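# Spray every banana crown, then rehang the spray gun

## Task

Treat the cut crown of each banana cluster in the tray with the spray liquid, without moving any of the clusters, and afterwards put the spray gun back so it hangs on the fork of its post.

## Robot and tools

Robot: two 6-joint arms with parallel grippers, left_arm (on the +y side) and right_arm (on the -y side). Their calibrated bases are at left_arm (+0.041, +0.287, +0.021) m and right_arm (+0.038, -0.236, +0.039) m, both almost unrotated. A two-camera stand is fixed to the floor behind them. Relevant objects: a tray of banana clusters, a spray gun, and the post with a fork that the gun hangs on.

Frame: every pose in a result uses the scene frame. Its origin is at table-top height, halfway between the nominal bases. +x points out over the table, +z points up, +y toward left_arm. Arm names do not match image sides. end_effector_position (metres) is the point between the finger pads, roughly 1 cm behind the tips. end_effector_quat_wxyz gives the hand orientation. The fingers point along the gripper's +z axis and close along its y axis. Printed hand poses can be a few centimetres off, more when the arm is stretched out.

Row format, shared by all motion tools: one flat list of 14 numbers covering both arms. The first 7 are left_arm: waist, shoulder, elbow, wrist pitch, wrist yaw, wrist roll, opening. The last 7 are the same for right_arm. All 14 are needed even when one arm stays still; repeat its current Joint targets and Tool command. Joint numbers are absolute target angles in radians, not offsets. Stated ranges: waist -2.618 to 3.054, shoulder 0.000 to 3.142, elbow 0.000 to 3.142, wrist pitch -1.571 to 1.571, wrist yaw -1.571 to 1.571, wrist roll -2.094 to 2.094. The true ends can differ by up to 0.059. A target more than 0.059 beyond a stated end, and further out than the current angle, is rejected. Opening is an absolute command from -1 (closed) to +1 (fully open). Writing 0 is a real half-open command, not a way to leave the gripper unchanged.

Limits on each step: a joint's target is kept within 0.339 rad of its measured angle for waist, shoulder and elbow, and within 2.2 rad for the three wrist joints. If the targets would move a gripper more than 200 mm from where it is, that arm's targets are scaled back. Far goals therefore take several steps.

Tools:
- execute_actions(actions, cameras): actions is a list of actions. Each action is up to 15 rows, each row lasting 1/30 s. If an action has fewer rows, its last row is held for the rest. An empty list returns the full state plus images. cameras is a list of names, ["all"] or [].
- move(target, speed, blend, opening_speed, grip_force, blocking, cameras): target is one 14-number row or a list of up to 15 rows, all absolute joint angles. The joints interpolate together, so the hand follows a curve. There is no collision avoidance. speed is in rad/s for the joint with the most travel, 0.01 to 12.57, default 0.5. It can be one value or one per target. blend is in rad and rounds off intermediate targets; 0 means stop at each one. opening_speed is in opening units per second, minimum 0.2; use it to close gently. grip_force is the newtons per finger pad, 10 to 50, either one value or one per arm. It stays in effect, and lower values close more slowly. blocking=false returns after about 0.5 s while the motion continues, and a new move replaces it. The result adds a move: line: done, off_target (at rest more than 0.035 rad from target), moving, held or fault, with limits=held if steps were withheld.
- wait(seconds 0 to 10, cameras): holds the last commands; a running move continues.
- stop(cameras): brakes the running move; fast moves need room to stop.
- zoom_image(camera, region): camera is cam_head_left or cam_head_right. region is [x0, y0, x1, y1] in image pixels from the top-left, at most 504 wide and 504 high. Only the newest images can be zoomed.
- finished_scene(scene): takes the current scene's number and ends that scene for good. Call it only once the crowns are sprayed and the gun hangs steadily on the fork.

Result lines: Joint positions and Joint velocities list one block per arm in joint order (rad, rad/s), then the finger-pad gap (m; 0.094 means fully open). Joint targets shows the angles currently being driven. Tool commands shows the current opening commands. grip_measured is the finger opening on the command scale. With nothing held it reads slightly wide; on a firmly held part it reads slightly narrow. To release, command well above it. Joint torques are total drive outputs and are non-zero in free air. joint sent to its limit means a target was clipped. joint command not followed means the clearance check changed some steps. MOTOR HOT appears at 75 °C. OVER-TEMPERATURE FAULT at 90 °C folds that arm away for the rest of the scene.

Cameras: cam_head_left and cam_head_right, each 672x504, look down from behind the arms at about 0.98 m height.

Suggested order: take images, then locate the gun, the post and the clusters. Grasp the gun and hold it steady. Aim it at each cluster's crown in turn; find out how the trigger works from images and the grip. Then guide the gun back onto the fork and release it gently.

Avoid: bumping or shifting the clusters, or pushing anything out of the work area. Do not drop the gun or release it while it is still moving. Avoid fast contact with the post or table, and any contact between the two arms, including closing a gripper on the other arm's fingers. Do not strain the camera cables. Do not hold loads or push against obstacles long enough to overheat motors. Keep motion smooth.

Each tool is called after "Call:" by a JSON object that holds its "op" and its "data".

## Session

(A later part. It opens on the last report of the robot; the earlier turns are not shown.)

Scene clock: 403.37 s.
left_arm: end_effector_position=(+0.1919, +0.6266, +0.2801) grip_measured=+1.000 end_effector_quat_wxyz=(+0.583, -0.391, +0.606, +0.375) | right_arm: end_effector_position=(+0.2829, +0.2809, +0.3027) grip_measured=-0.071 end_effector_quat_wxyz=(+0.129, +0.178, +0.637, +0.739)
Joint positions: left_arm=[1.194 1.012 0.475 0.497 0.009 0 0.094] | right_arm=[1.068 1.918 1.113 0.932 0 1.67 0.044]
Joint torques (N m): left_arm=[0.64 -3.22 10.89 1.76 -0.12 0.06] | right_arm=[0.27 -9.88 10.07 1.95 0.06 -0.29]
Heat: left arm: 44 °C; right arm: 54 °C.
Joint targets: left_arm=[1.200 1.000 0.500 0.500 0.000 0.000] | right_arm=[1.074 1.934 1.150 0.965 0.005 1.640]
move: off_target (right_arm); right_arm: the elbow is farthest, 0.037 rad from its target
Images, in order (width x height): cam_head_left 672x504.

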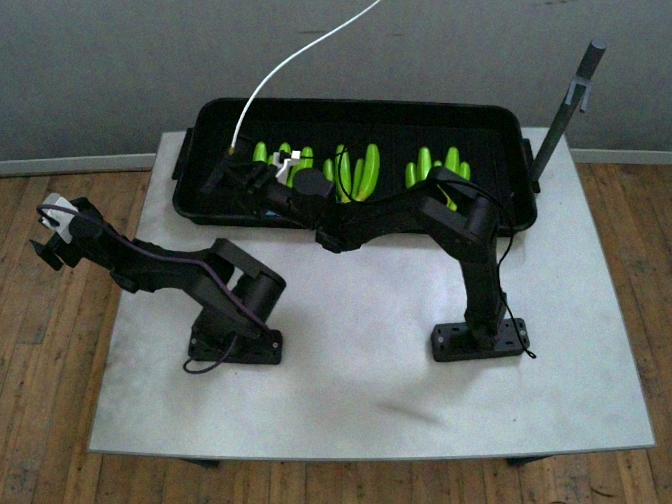

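Call:
{"op": "move", "data": {"target": [1.2, 1.0, 0.5, 0.5, 0, 0, 1, 0.60, 0.75, 0.32, 0.55, 0.005, 1.7, -1], "speed": 0.6, "cameras": ["cam_head_left"]}}

Call:
{"op": "zoom_image", "data": {"camera": "cam_head_left", "region": [230, 170, 370, 240]}}

Call:
{"op": "zoom_image", "data": {"camera": "cam_head_left", "region": [390, 140, 490, 240]}}

Scene clock: 413.33 s.
left_arm: end_effector_position=(+0.1919, +0.6266, +0.2801) grip_measured=+1.000 end_effector_quat_wxyz=(+0.583, -0.391, +0.606, +0.375) | right_arm: end_effector_position=(+0.2953, -0.0330, +0.3111) grip_measured=-0.071 end_effector_quat_wxyz=(+0.276, +0.339, +0.588, +0.680)
Joint positions: left_arm=[1.194 1.012 0.475 0.497 0.009 0 0.094] | right_arm=[0.607 0.77 0.33 0.517 0.002 1.709 0.044]
Joint torques (N m): left_arm=[0.65 -3.18 10.99 1.77 -0.11 0.03] | right_arm=[-0.58 -2.82 6.78 1.95 -0.05 -0.08]
Heat: left arm: 44 °C; right arm: 53 °C.
Joint targets: left_arm=[1.200 1.000 0.500 0.500 0.000 0.000] | right_arm=[0.600 0.750 0.320 0.550 0.005 1.700]
move: done
Images, in order (width x height): cam_head_left 672x504.

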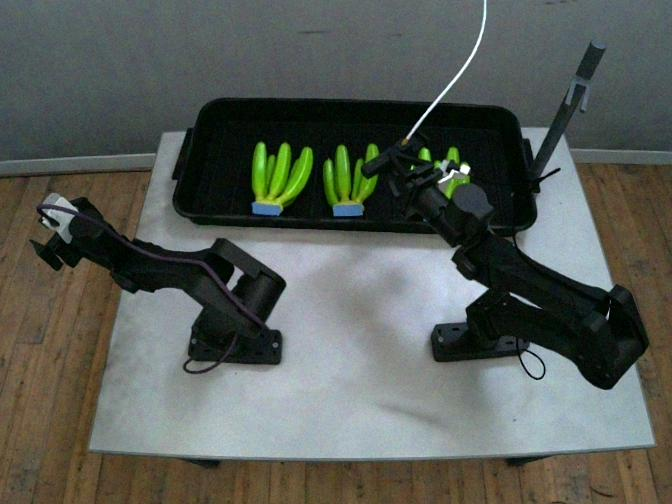

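Scaled by 3.600 from the camera's 672x504 image, which has a finer 960x720 frame.

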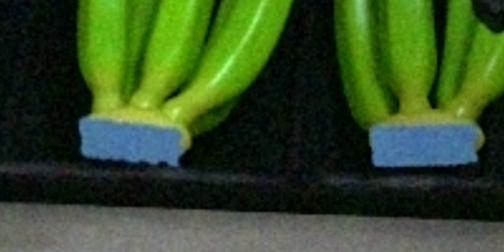

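Scaled by 5.040 from the camera's 672x504 image, which has a finer 960x720 frame.

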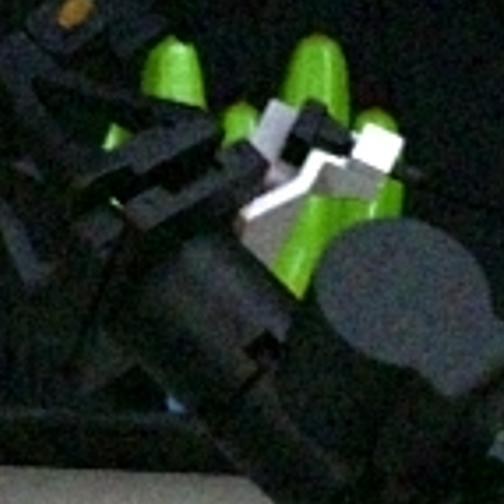

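Call:
{"op": "move", "data": {"target": [1.2, 1.0, 0.5, 0.5, 0, 0, 1, -0.12, 0.47, 0.44, 0.22, 0.21, 0.279, -0.2], "speed": 0.7, "grip_force": 30, "cameras": ["cam_head_left"]}}

Call:
{"op": "zoom_image", "data": {"camera": "cam_head_left", "region": [390, 140, 490, 240]}}

Call:
{"op": "zoom_image", "data": {"camera": "cam_head_left", "region": [510, 60, 620, 170]}}

Scene clock: 426.27 s.
left_arm: end_effector_position=(+0.1919, +0.6266, +0.2801) grip_measured=+1.000 end_effector_quat_wxyz=(+0.583, -0.391, +0.606, +0.375) | right_arm: end_effector_position=(+0.3168, -0.2868, +0.3454) grip_measured=-0.063 end_effector_quat_wxyz=(+0.742, +0.191, +0.643, +0.019)
Joint positions: left_arm=[1.194 1.012 0.475 0.497 0.009 0 0.094] | right_arm=[-0.113 0.486 0.4 0.188 0.206 0.293 0.044]
Joint torques (N m): left_arm=[0.61 -3.28 11.02 1.76 -0.13 0.03] | right_arm=[-0.72 -0.58 10.97 1.86 -0.08 -0.09]
Motor temperatures (°C): left_arm=[27 29 35 44 26 26 26] | right_arm=[26 28 51 55 29 24 32]
Heat: left arm: 44 °C; right arm: 55 °C.
Joint targets: left_arm=[1.200 1.000 0.500 0.500 0.000 0.000] | right_arm=[-0.120 0.470 0.440 0.220 0.210 0.279]
grip_force (N): 30, 30
move: off_target (right_arm); right_arm: the elbow is farthest, 0.040 rad from its target
Images, in order (width x height): cam_head_left 672x504.

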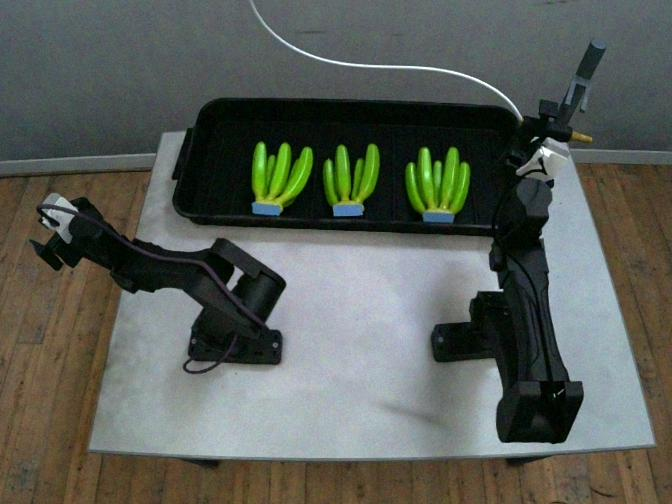

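Scaled by 5.040 from the camera's 672x504 image, which has a finer 960x720 frame.

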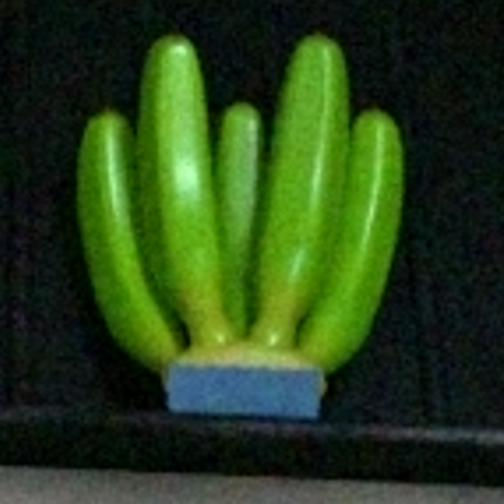

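Scaled by 4.582 from the camera's 672x504 image, which has a finer 960x720 frame.

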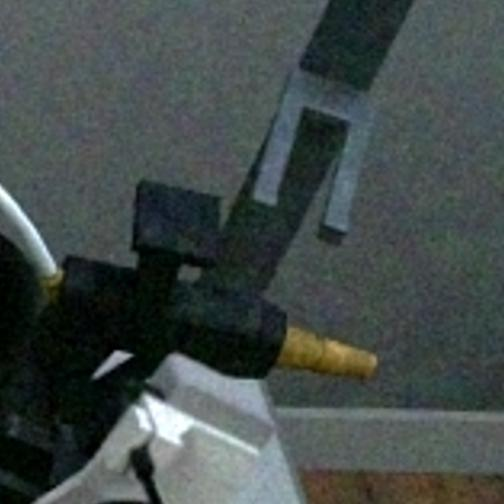

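Call:
{"op": "move", "data": {"target": [1.2, 1.0, 0.5, 0.5, 0, 0, 1, -0.306, 0.579, 0.489, 0.267, 0.268, 0.258, -0.2], "speed": 0.3, "cameras": ["cam_head_left"]}}

Call:
{"op": "zoom_image", "data": {"camera": "cam_head_left", "region": [510, 60, 620, 170]}}

Scene clock: 444.83 s.
left_arm: end_effector_position=(+0.1919, +0.6266, +0.2801) grip_measured=+1.000 end_effector_quat_wxyz=(+0.583, -0.391, +0.606, +0.375) | right_arm: end_effector_position=(+0.3129, -0.3508, +0.3493) grip_measured=-0.063 end_effector_quat_wxyz=(+0.730, +0.264, +0.626, -0.078)
Joint positions: left_arm=[1.194 1.012 0.475 0.497 0.009 0 0.094] | right_arm=[-0.3 0.586 0.447 0.219 0.264 0.271 0.044]
Joint torques (N m): left_arm=[0.59 -3.23 10.91 1.74 -0.12 0.04] | right_arm=[-0.39 -0.46 11.07 2.06 -0.01 -0.11]
Heat: left arm: 44 °C; right arm: 53 °C.
Joint targets: left_arm=[1.200 1.000 0.500 0.500 0.000 0.000] | right_arm=[-0.306 0.579 0.489 0.267 0.268 0.258]
grip_force (N): 30, 30
move: off_target (right_arm); right_arm: the wrist pitch is farthest, 0.048 rad from its target
Images, in order (width x height): cam_head_left 672x504.

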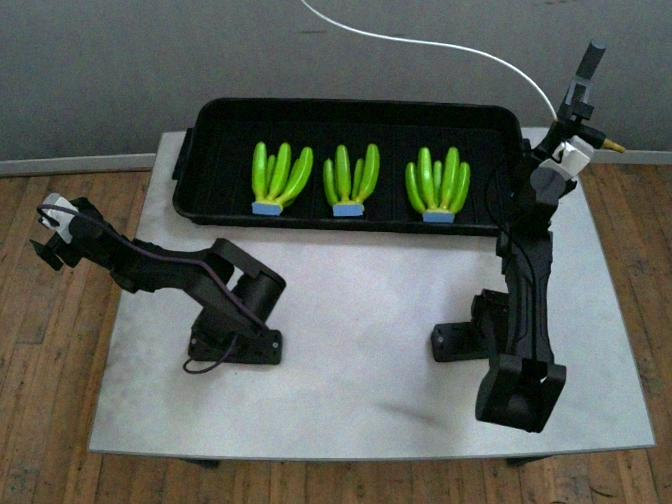

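Scaled by 4.582 from the camera's 672x504 image, which has a finer 960x720 frame.

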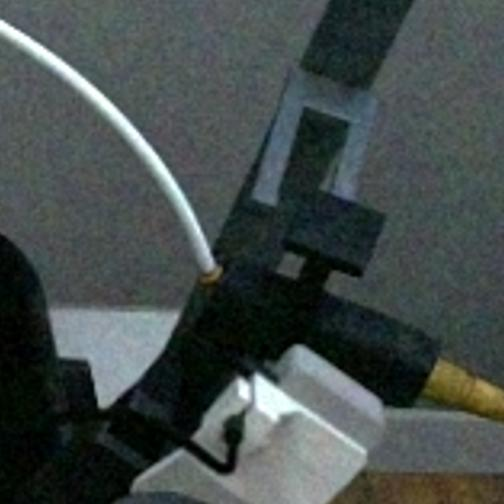

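Call:
{"op": "move", "data": {"target": [1.2, 1.0, 0.5, 0.5, 0, 0, 1, -0.366, 0.838, 0.546, 0.465, 0.188, 0.259, -0.2], "speed": 0.15, "cameras": ["cam_head_left"]}}

Call:
{"op": "zoom_image", "data": {"camera": "cam_head_left", "region": [510, 60, 620, 170]}}

Scene clock: 462.77 s.
left_arm: end_effector_position=(+0.1919, +0.6266, +0.2801) grip_measured=+1.000 end_effector_quat_wxyz=(+0.583, -0.391, +0.606, +0.375) | right_arm: end_effector_position=(+0.3523, -0.3691, +0.3713) grip_measured=-0.198 end_effector_quat_wxyz=(+0.753, +0.254, +0.603, -0.077)
Joint positions: left_arm=[1.194 1.012 0.475 0.497 0.009 0 0.094] | right_arm=[-0.359 0.841 0.522 0.467 0.197 0.268 0.038]
Joint torques (N m): left_arm=[0.65 -3.21 10.89 1.77 -0.12 0.05] | right_arm=[-0.65 -1.85 9.54 1.56 -0.14 -0.04]
Motor temperatures (°C): left_arm=[27 29 35 44 26 26 26] | right_arm=[26 27 57 56 29 24 31]
Heat: left arm: 44 °C; right arm: 57 °C.
Joint targets: left_arm=[1.200 1.000 0.500 0.500 0.000 0.000] | right_arm=[-0.366 0.838 0.546 0.465 0.188 0.259]
grip_force (N): 30, 30
move: done
Images, in order (width x height): cam_head_left 672x504.

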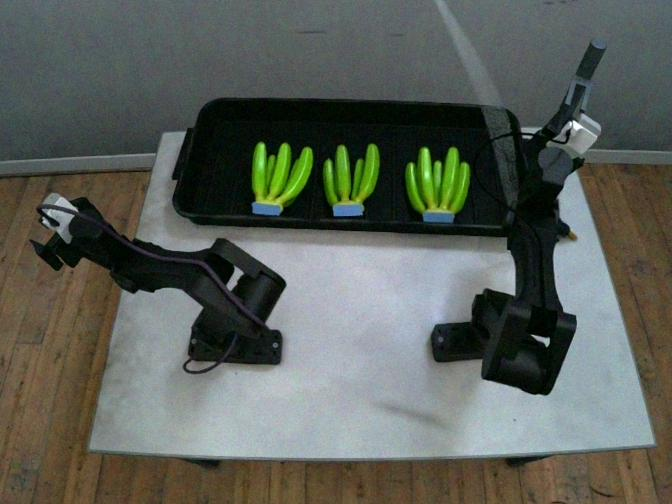

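Scaled by 4.582 from the camera's 672x504 image, which has a finer 960x720 frame.

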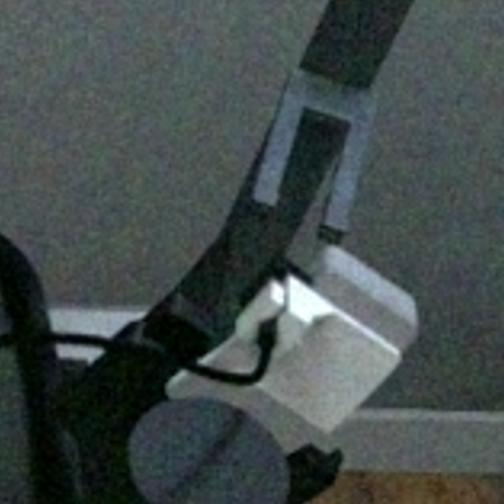

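Call:
{"op": "wait", "data": {"seconds": 0.5, "cameras": ["all"]}}

Call:
{"op": "zoom_image", "data": {"camera": "cam_head_left", "region": [440, 100, 660, 280]}}

Call:
{"op": "zoom_image", "data": {"camera": "cam_head_right", "region": [440, 100, 660, 280]}}

Scene clock: 473.07 s.
left_arm: end_effector_position=(+0.1919, +0.6266, +0.2801) grip_measured=+1.000 end_effector_quat_wxyz=(+0.583, -0.391, +0.606, +0.375) | right_arm: end_effector_position=(+0.3523, -0.3691, +0.3713) grip_measured=-0.198 end_effector_quat_wxyz=(+0.753, +0.254, +0.603, -0.077)
Joint positions: left_arm=[1.194 1.012 0.475 0.497 0.009 0 0.094] | right_arm=[-0.359 0.841 0.522 0.467 0.197 0.268 0.038]
Joint torques (N m): left_arm=[0.68 -3.34 10.86 1.75 -0.1 0.04] | right_arm=[-0.5 -1.88 9.57 1.59 -0.15 -0.08]
Motor temperatures (°C): left_arm=[27 29 35 44 26 26 26] | right_arm=[26 26 55 55 29 24 31]
Heat: left arm: 44 °C; right arm: 55 °C.
Joint targets: left_arm=[1.200 1.000 0.500 0.500 0.000 0.000] | right_arm=[-0.366 0.838 0.546 0.465 0.188 0.259]
Tool commands: left_gripper/opening=+1.0 right_gripper/opening=-0.2
grip_force (N): 30, 30
wait: 0.50 s; at rest from the start

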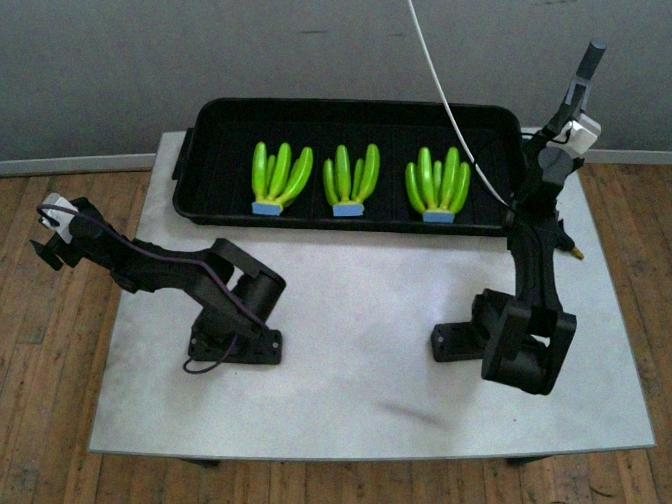

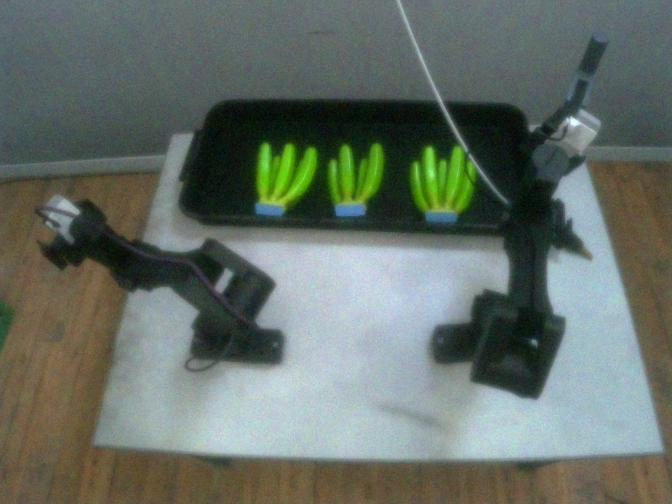

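Scaled by 2.291 from the camera's 672x504 image, which has a finer 960x720 frame.

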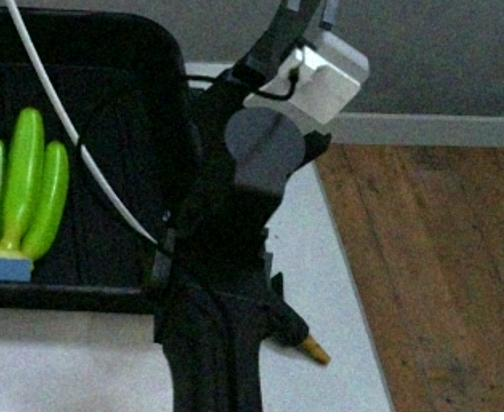

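Scaled by 2.291 from the camera's 672x504 image, which has a finer 960x720 frame.

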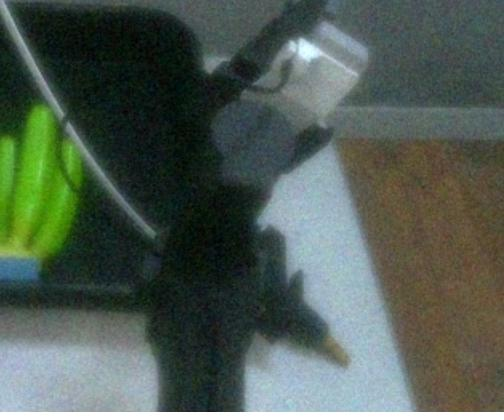

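Call:
{"op": "move", "data": {"target": [[1.2, 1.0, 0.5, 0.5, 0, 0, 1, -0.28, 0.57, 0.47, 0.25, 0.25, 0.26, -0.2], [1.2, 1.0, 0.5, 0.5, 0, 0, 1, 0.5, 0.5, 0.5, 0.2, 0.0, 0.0, -0.2]], "speed": [0.3, 0.7], "blend": [0.05, 0], "cameras": ["cam_head_left", "cam_head_right"]}}

Call:
{"op": "zoom_image", "data": {"camera": "cam_head_left", "region": [480, 170, 620, 300]}}

Call:
{"op": "zoom_image", "data": {"camera": "cam_head_right", "region": [480, 170, 620, 300]}}

Scene clock: 487.97 s.
left_arm: end_effector_position=(+0.1919, +0.6266, +0.2801) grip_measured=+1.000 end_effector_quat_wxyz=(+0.583, -0.391, +0.606, +0.375) | right_arm: end_effector_position=(+0.2787, -0.0888, +0.3910) grip_measured=-0.198 end_effector_quat_wxyz=(+0.743, -0.166, +0.613, +0.210)
Joint positions: left_arm=[1.194 1.012 0.475 0.497 0.009 0 0.094] | right_arm=[0.492 0.513 0.492 0.216 0.011 0.01 0.038]
Joint torques (N m): left_arm=[0.59 -3.29 10.92 1.77 -0.13 0.01] | right_arm=[0.46 -0.25 8.06 1.38 -0.13 -0.05]
Heat: left arm: 44 °C; right arm: 54 °C.
Joint targets: left_arm=[1.200 1.000 0.500 0.500 0.000 0.000] | right_arm=[0.500 0.500 0.500 0.200 0.000 0.000]
grip_force (N): 30, 30
move: done

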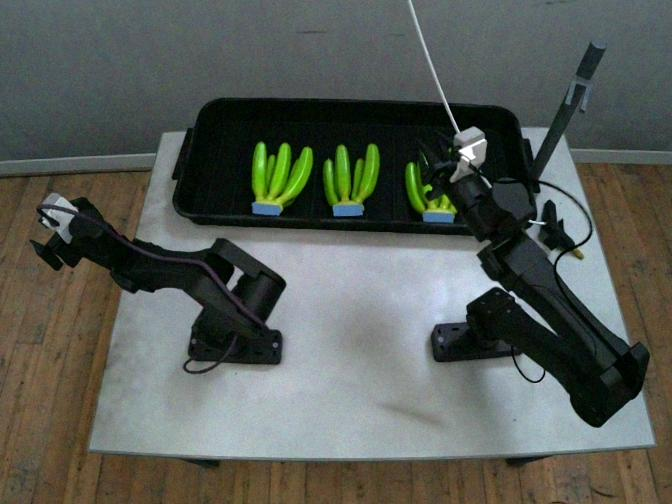

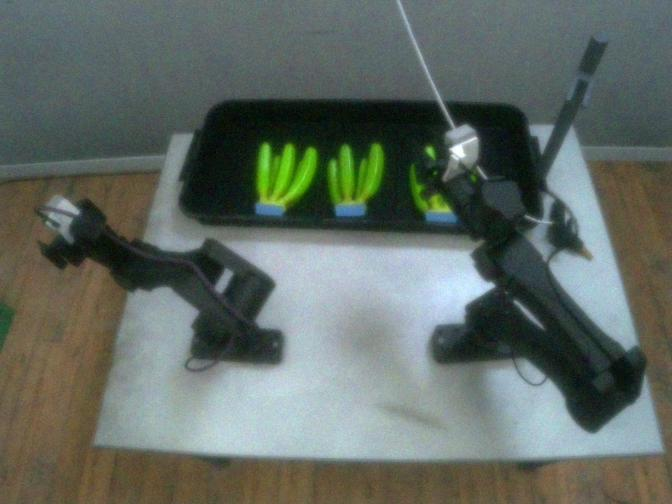

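Scaled by 3.600 from the camera's 672x504 image, which has a finer 960x720 frame.

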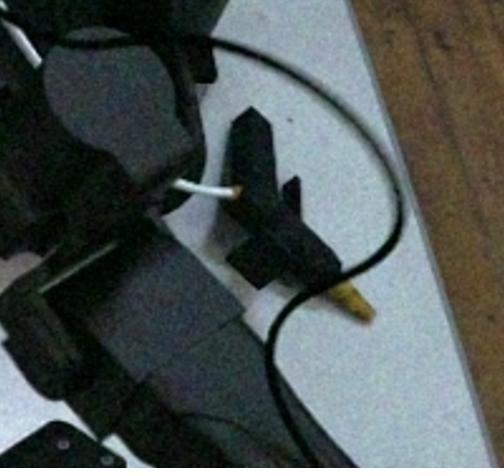

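Scaled by 3.600 from the camera's 672x504 image, which has a finer 960x720 frame.

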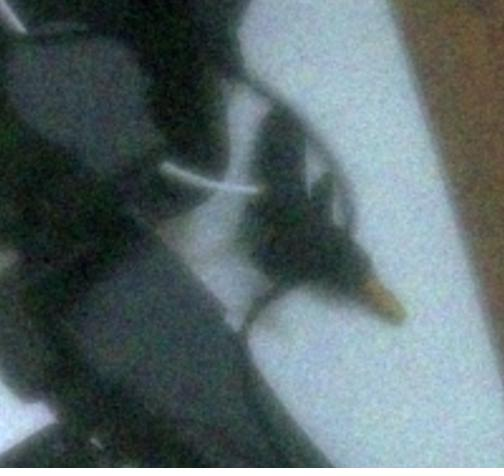

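Call:
{"op": "move", "data": {"target": [1.2, 1.0, 0.5, 0.5, 0, 0, 1, 1.2, 0.7, 0.6, 0.2, 0.0, 0.0, 1], "speed": 0.7, "cameras": ["cam_head_left", "cam_head_right"]}}

Call:
{"op": "zoom_image", "data": {"camera": "cam_head_left", "region": [520, 180, 610, 280]}}

Call:
{"op": "zoom_image", "data": {"camera": "cam_head_right", "region": [520, 180, 610, 280]}}

Call:
{"op": "zoom_image", "data": {"camera": "cam_head_left", "region": [540, 40, 620, 200]}}

Scene clock: 569.10 s.
left_arm: end_effector_position=(+0.1919, +0.6266, +0.2801) grip_measured=+1.000 end_effector_quat_wxyz=(+0.583, -0.391, +0.606, +0.375) | right_arm: end_effector_position=(+0.1376, +0.0670, +0.3777) grip_measured=+0.998 end_effector_quat_wxyz=(+0.596, -0.393, +0.551, +0.432)
Joint positions: left_arm=[1.194 1.012 0.475 0.497 0.009 0 0.094] | right_arm=[1.193 0.7 0.572 0.212 0.003 0.008 0.094]
Joint torques (N m): left_arm=[0.62 -3.26 10.92 1.75 -0.11 0.03] | right_arm=[0.77 -0.38 9.88 1.54 -0.05 -0.07]
Motor temperatures (°C): left_arm=[27 29 35 44 26 26 26] | right_arm=[26 26 54 49 29 24 30]
Heat: left arm: 44 °C; right arm: 54 °C.
Joint targets: left_arm=[1.200 1.000 0.500 0.500 0.000 0.000] | right_arm=[1.200 0.700 0.600 0.200 0.000 0.000]
grip_force (N): 30, 30
move: done

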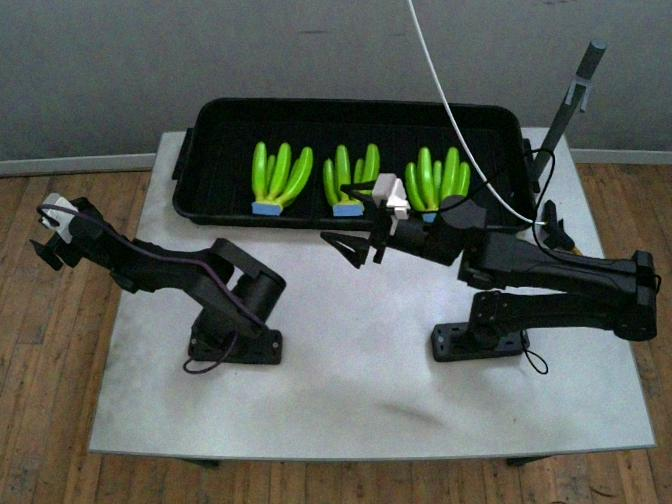

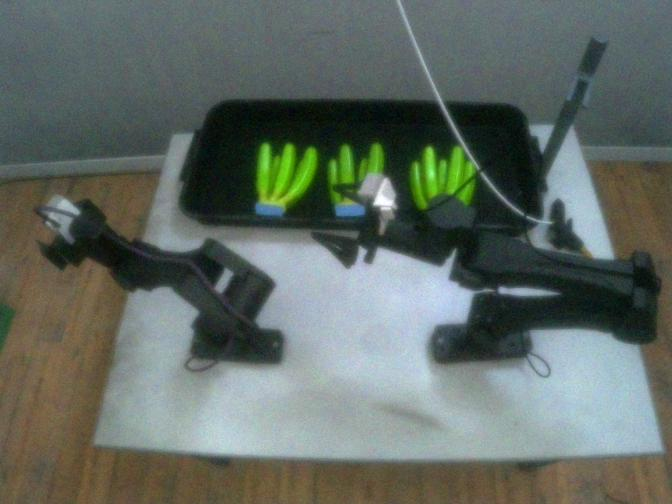

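Scaled by 5.040 from the camera's 672x504 image, which has a finer 960x720 frame.

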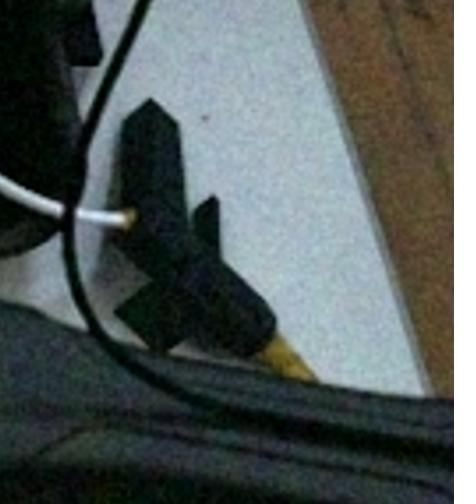

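Scaled by 5.040 from the camera's 672x504 image, which has a finer 960x720 frame.

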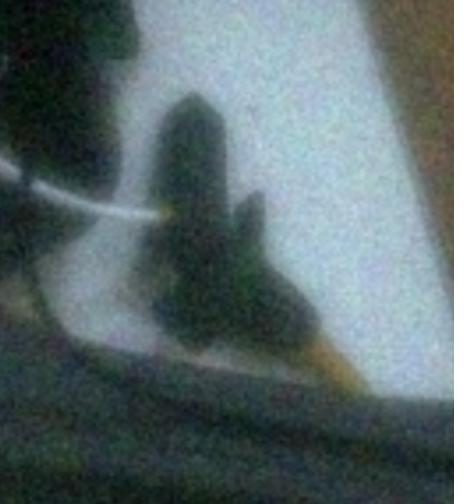

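Scaled by 3.150 from the camera's 672x504 image, which has a finer 960x720 frame.

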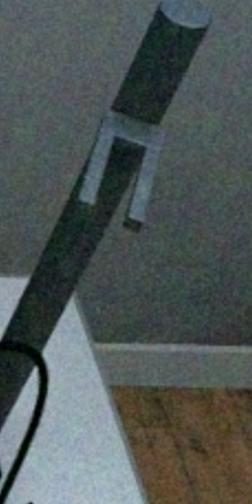

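Call:
{"op": "move", "data": {"target": [[1.2, 1.0, 0.5, 0.5, 0, 0, 1, 1.1, 0.4, 0.3, -0.1, 0.0, 0.3, 1], [1.2, 1.0, 0.5, 0.5, 0, 0, 1, -0.907, 0.4, 0.3, -0.1, 0.0, 1.2, 1], [1.2, 1.0, 0.5, 0.5, 0, 0, 1, -0.907, 1.87, 1.665, -1.36, 0.0, 1.61, 1]], "speed": 0.8, "blend": [0.08, 0.08, 0], "cameras": ["cam_head_left", "cam_head_right"]}}

Call:
{"op": "zoom_image", "data": {"camera": "cam_head_left", "region": [510, 170, 620, 290]}}

Call:
{"op": "zoom_image", "data": {"camera": "cam_head_right", "region": [510, 170, 620, 290]}}

Scene clock: 658.23 s.
left_arm: end_effector_position=(+0.1919, +0.6266, +0.2801) grip_measured=+1.000 end_effector_quat_wxyz=(+0.583, -0.391, +0.606, +0.375) | right_arm: end_effector_position=(+0.2724, -0.4949, +0.1684) grip_measured=+0.999 end_effector_quat_wxyz=(+0.006, +0.939, +0.343, +0.006)
Joint positions: left_arm=[1.194 1.012 0.475 0.497 0.009 0 0.094] | right_arm=[-0.899 1.854 1.643 -1.344 -0.006 1.599 0.094]
Joint torques (N m): left_arm=[0.68 -3.21 11 1.75 -0.13 0.04] | right_arm=[-0.72 -8.34 8.12 -0.03 0.05 0.08]
Heat: left arm: 44 °C; right arm: 52 °C.
Joint targets: left_arm=[1.200 1.000 0.500 0.500 0.000 0.000] | right_arm=[-0.907 1.870 1.665 -1.360 0.000 1.610]
grip_force (N): 30, 30
move: done

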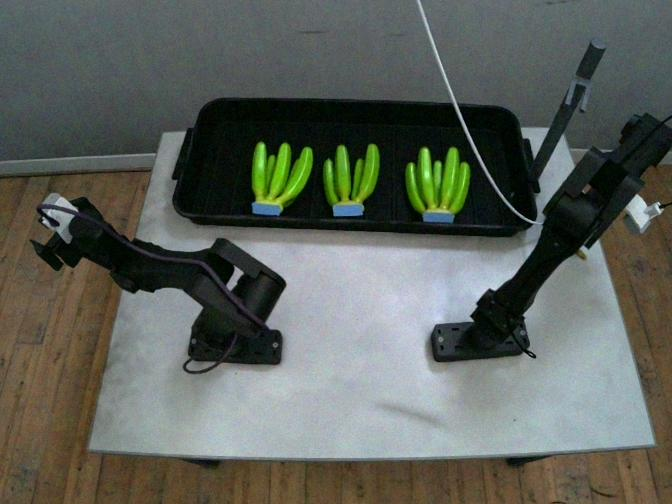

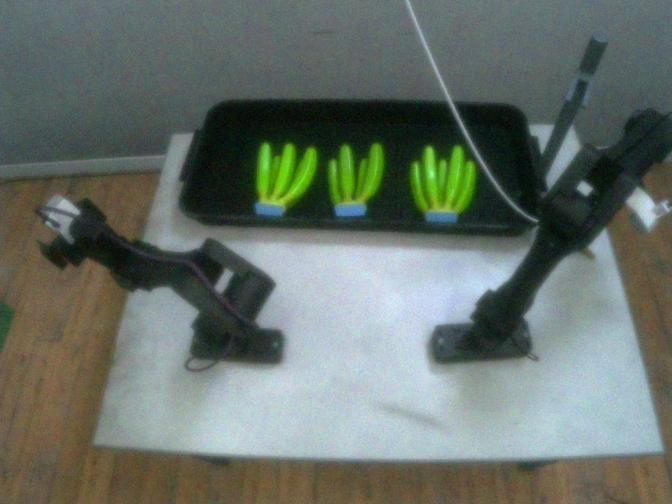

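Scaled by 4.200 from the camera's 672x504 image, which has a finer 960x720 frame.

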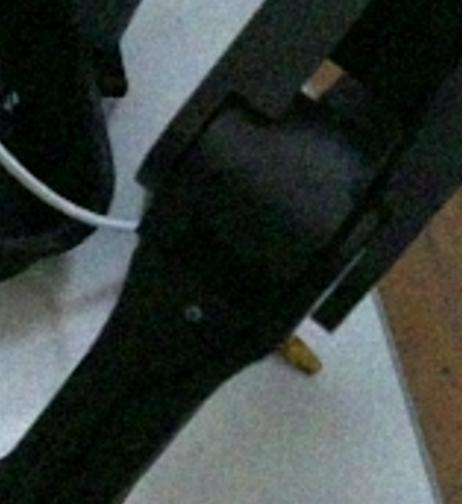

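Scaled by 4.200 from the camera's 672x504 image, which has a finer 960x720 frame.

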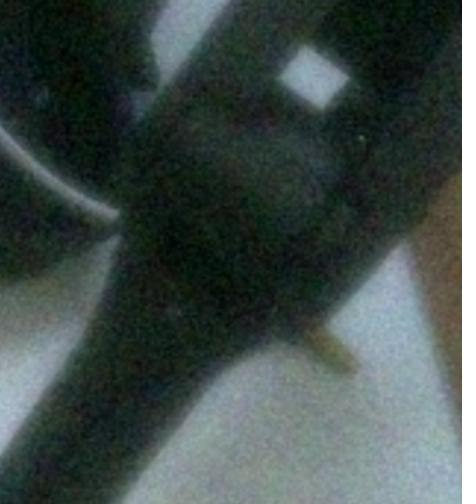

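Call:
{"op": "move", "data": {"target": [1.2, 1.0, 0.5, 0.5, 0, 0, 1, -0.898, 2.043, 1.42, -0.985, 0.006, 1.643, 1], "speed": 0.3, "cameras": ["cam_head_left", "cam_head_right"]}}

Call:
{"op": "zoom_image", "data": {"camera": "cam_head_left", "region": [510, 170, 620, 290]}}

Call:
{"op": "zoom_image", "data": {"camera": "cam_head_right", "region": [510, 170, 620, 290]}}

Scene clock: 702.23 s.
left_arm: end_effector_position=(+0.1919, +0.6266, +0.2801) grip_measured=+1.000 end_effector_quat_wxyz=(+0.583, -0.391, +0.606, +0.375) | right_arm: end_effector_position=(+0.2841, -0.5083, +0.0598) grip_measured=+0.999 end_effector_quat_wxyz=(-0.009, +0.944, +0.329, -0.001)
Joint positions: left_arm=[1.194 1.012 0.475 0.497 0.009 0 0.094] | right_arm=[-0.899 2.02 1.434 -1.002 -0.005 1.63 0.094]
Joint torques (N m): left_arm=[0.62 -3.18 10.89 1.75 -0.11 0.04] | right_arm=[-0.02 -9.14 4.7 0.26 0.09 0.13]
Motor temperatures (°C): left_arm=[27 28 36 44 26 26 26] | right_arm=[26 31 53 39 29 24 29]
Heat: left arm: 44 °C; right arm: 53 °C.
Joint targets: left_arm=[1.200 1.000 0.500 0.500 0.000 0.000] | right_arm=[-0.898 2.043 1.420 -0.985 0.006 1.643]
grip_force (N): 30, 30
move: done

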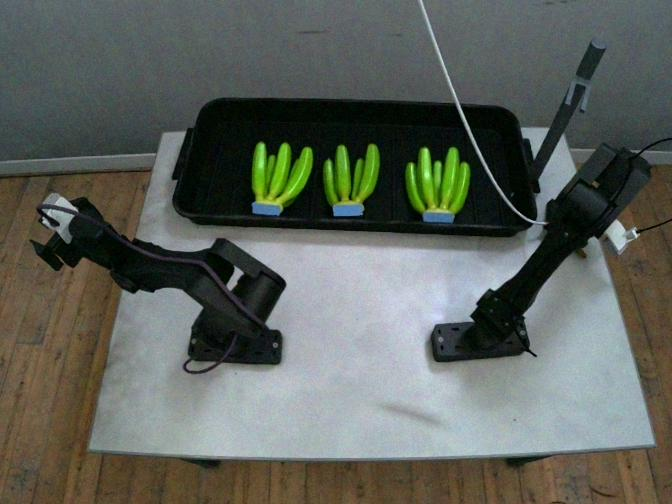

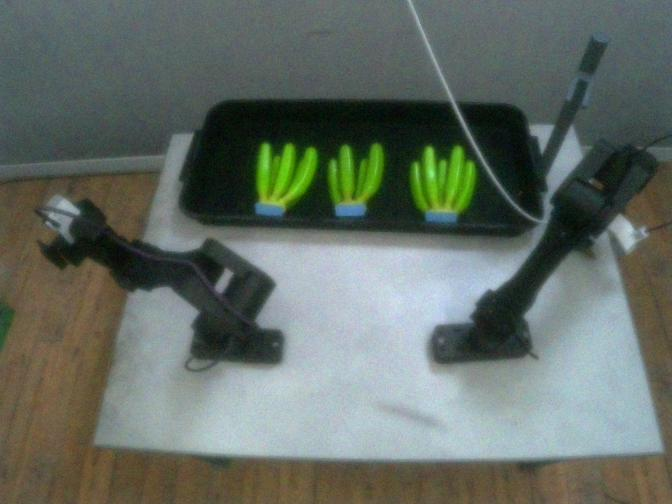

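Scaled by 4.200 from the camera's 672x504 image, which has a finer 960x720 frame.

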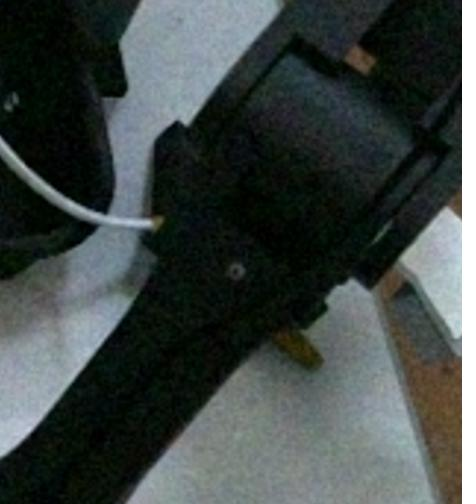

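Scaled by 4.200 from the camera's 672x504 image, which has a finer 960x720 frame.

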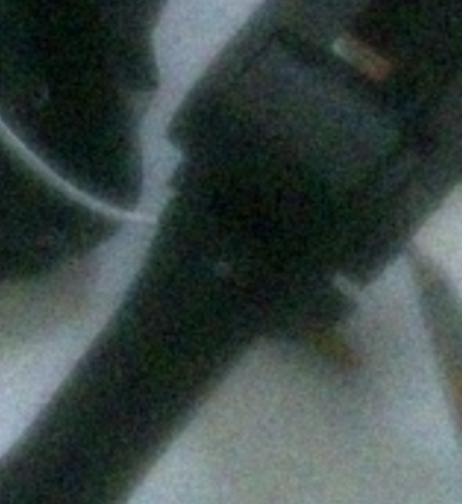

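Call:
{"op": "move", "data": {"target": [[1.2, 1.0, 0.5, 0.5, 0, 0, 1, -0.897, 2.085, 1.38, -0.895, 0.006, 1.643, 1], [1.2, 1.0, 0.5, 0.5, 0, 0, 1, -0.897, 2.112, 1.354, -0.831, 0.006, 1.643, 1]], "speed": 0.08, "blend": [0.02, 0], "cameras": ["cam_head_left", "cam_head_right"]}}

Call:
{"op": "zoom_image", "data": {"camera": "cam_head_left", "region": [510, 170, 620, 290]}}

Call:
{"op": "zoom_image", "data": {"camera": "cam_head_right", "region": [510, 170, 620, 290]}}

Scene clock: 724.70 s.
left_arm: end_effector_position=(+0.1919, +0.6266, +0.2801) grip_measured=+1.000 end_effector_quat_wxyz=(+0.583, -0.391, +0.606, +0.375) | right_arm: end_effector_position=(+0.2898, -0.5147, +0.0222) grip_measured=+0.999 end_effector_quat_wxyz=(+0.003, +0.944, +0.329, +0.004)
Joint positions: left_arm=[1.194 1.012 0.475 0.497 0.009 0 0.094] | right_arm=[-0.899 2.084 1.37 -0.847 -0.005 1.63 0.094]
Joint torques (N m): left_arm=[0.61 -3.18 10.95 1.75 -0.12 0.04] | right_arm=[0.21 -8.92 4.23 0.34 0.09 0.16]
Heat: left arm: 44 °C; right arm: 50 °C.
Joint targets: left_arm=[1.200 1.000 0.500 0.500 0.000 0.000] | right_arm=[-0.897 2.112 1.354 -0.831 0.006 1.643]
grip_force (N): 30, 30
move: done

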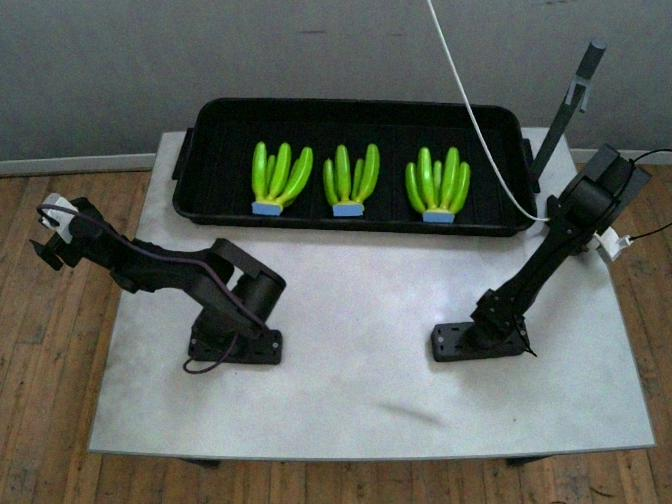

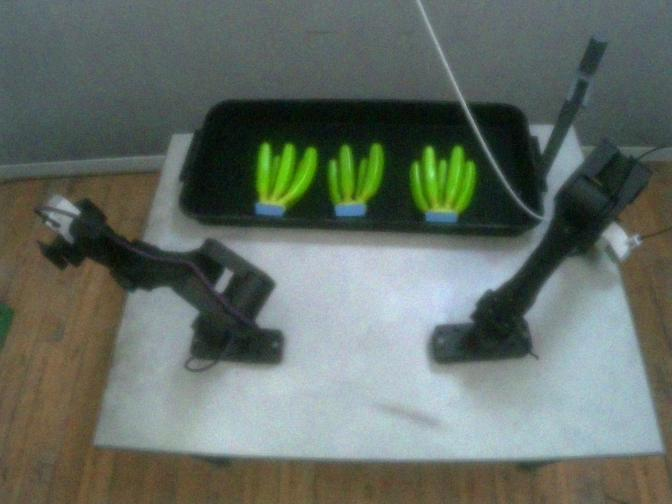

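Scaled by 4.200 from the camera's 672x504 image, which has a finer 960x720 frame.

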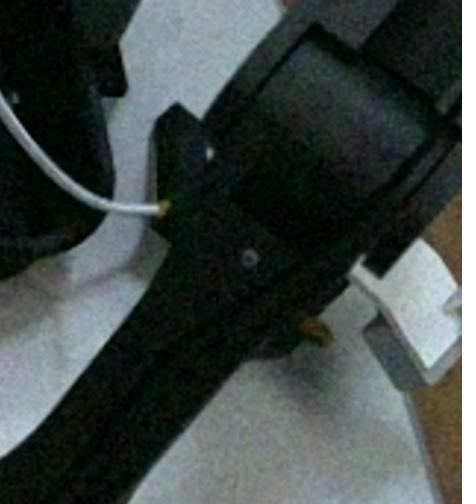

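Scaled by 4.200 from the camera's 672x504 image, which has a finer 960x720 frame.

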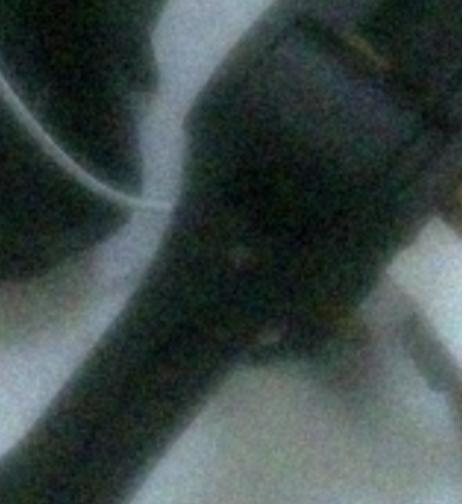

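Call:
{"op": "move", "data": {"target": [[1.2, 1.0, 0.5, 0.5, 0, 0, 1, -0.898, 2.0, 1.44, -0.985, 0.006, 1.643, 1], [1.2, 1.0, 0.5, 0.5, 0, 0, 1, -0.7, 0.5, 0.9, -0.6, 0.0, 1.6, 1], [1.2, 1.0, 0.5, 0.5, 0, 0, 1, 0.3, 0.4, 0.6, -0.2, 0.0, 1.6, 1]], "speed": [0.3, 0.7, 0.7], "blend": [0.03, 0.1, 0], "cameras": ["cam_head_left", "cam_head_right"]}}

Call:
{"op": "zoom_image", "data": {"camera": "cam_head_left", "region": [530, 190, 610, 270]}}

Call:
{"op": "zoom_image", "data": {"camera": "cam_head_right", "region": [530, 190, 610, 270]}}

Scene clock: 748.53 s.
left_arm: end_effector_position=(+0.1919, +0.6266, +0.2801) grip_measured=+1.000 end_effector_quat_wxyz=(+0.583, -0.391, +0.606, +0.375) | right_arm: end_effector_position=(+0.2782, -0.1455, +0.3745) grip_measured=+0.999 end_effector_quat_wxyz=(+0.392, +0.415, +0.570, +0.592)
Joint positions: left_arm=[1.194 1.012 0.475 0.497 0.009 0 0.094] | right_arm=[0.292 0.414 0.619 -0.198 -0.006 1.616 0.094]
Joint torques (N m): left_arm=[0.65 -3.28 10.92 1.76 -0.12 0.03] | right_arm=[0.61 0.43 5.7 1.65 0 -0.17]
Motor temperatures (°C): left_arm=[27 28 36 44 26 26 26] | right_arm=[26 32 48 38 29 24 29]
Heat: left arm: 44 °C; right arm: 48 °C.
Joint targets: left_arm=[1.200 1.000 0.500 0.500 0.000 0.000] | right_arm=[0.300 0.400 0.600 -0.200 0.000 1.600]
grip_force (N): 30, 30
move: done

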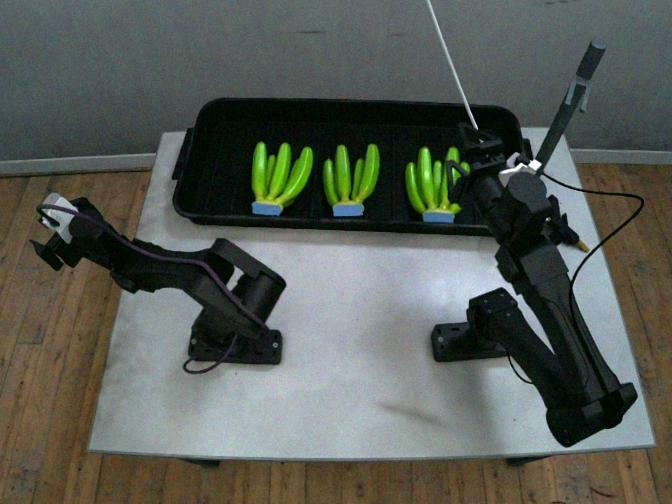

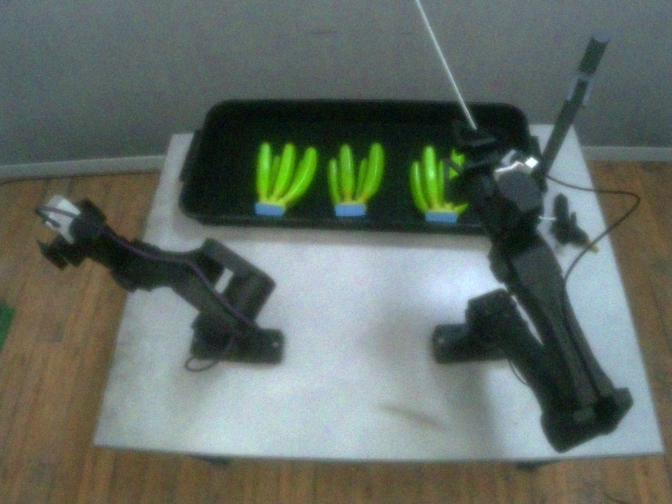

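Scaled by 6.300 from the camera's 672x504 image, which has a finer 960x720 frame.

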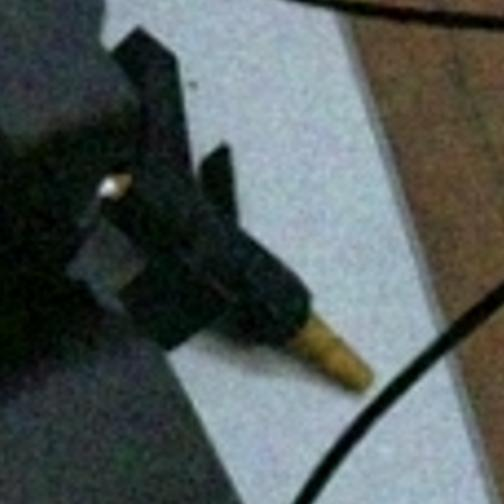

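Scaled by 6.300 from the camera's 672x504 image, which has a finer 960x720 frame.

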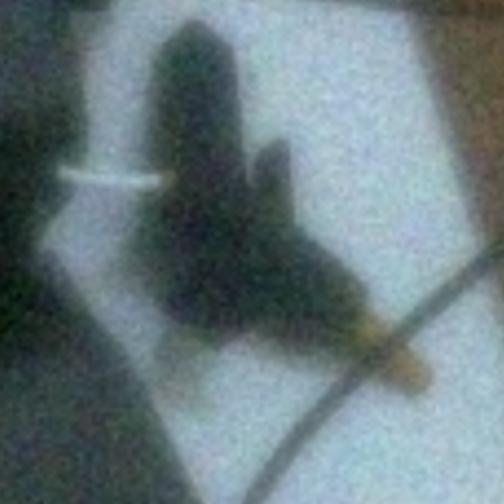

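Call:
{"op": "zoom_image", "data": {"camera": "cam_head_left", "region": [500, 120, 620, 260]}}

Call:
{"op": "zoom_image", "data": {"camera": "cam_head_right", "region": [500, 120, 620, 260]}}

Scaled by 3.600 from the camera's 672x504 image, which has a finer 960x720 frame.

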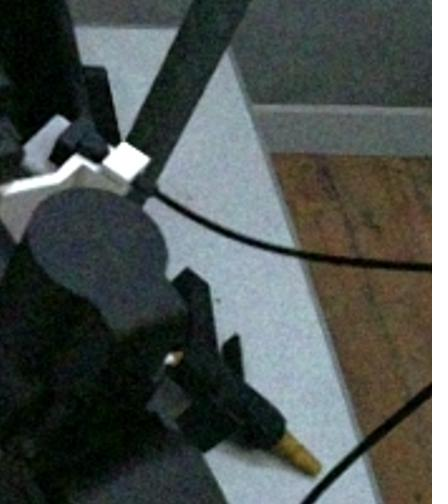

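Scaled by 3.600 from the camera's 672x504 image, which has a finer 960x720 frame.

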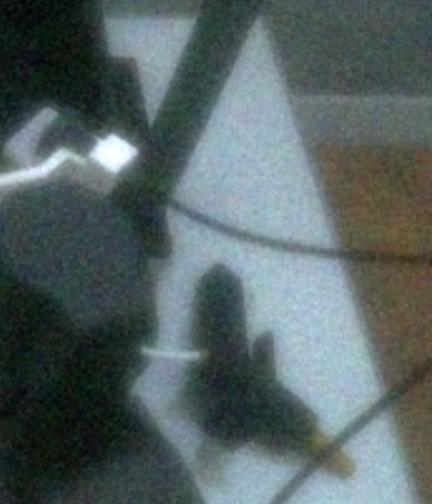

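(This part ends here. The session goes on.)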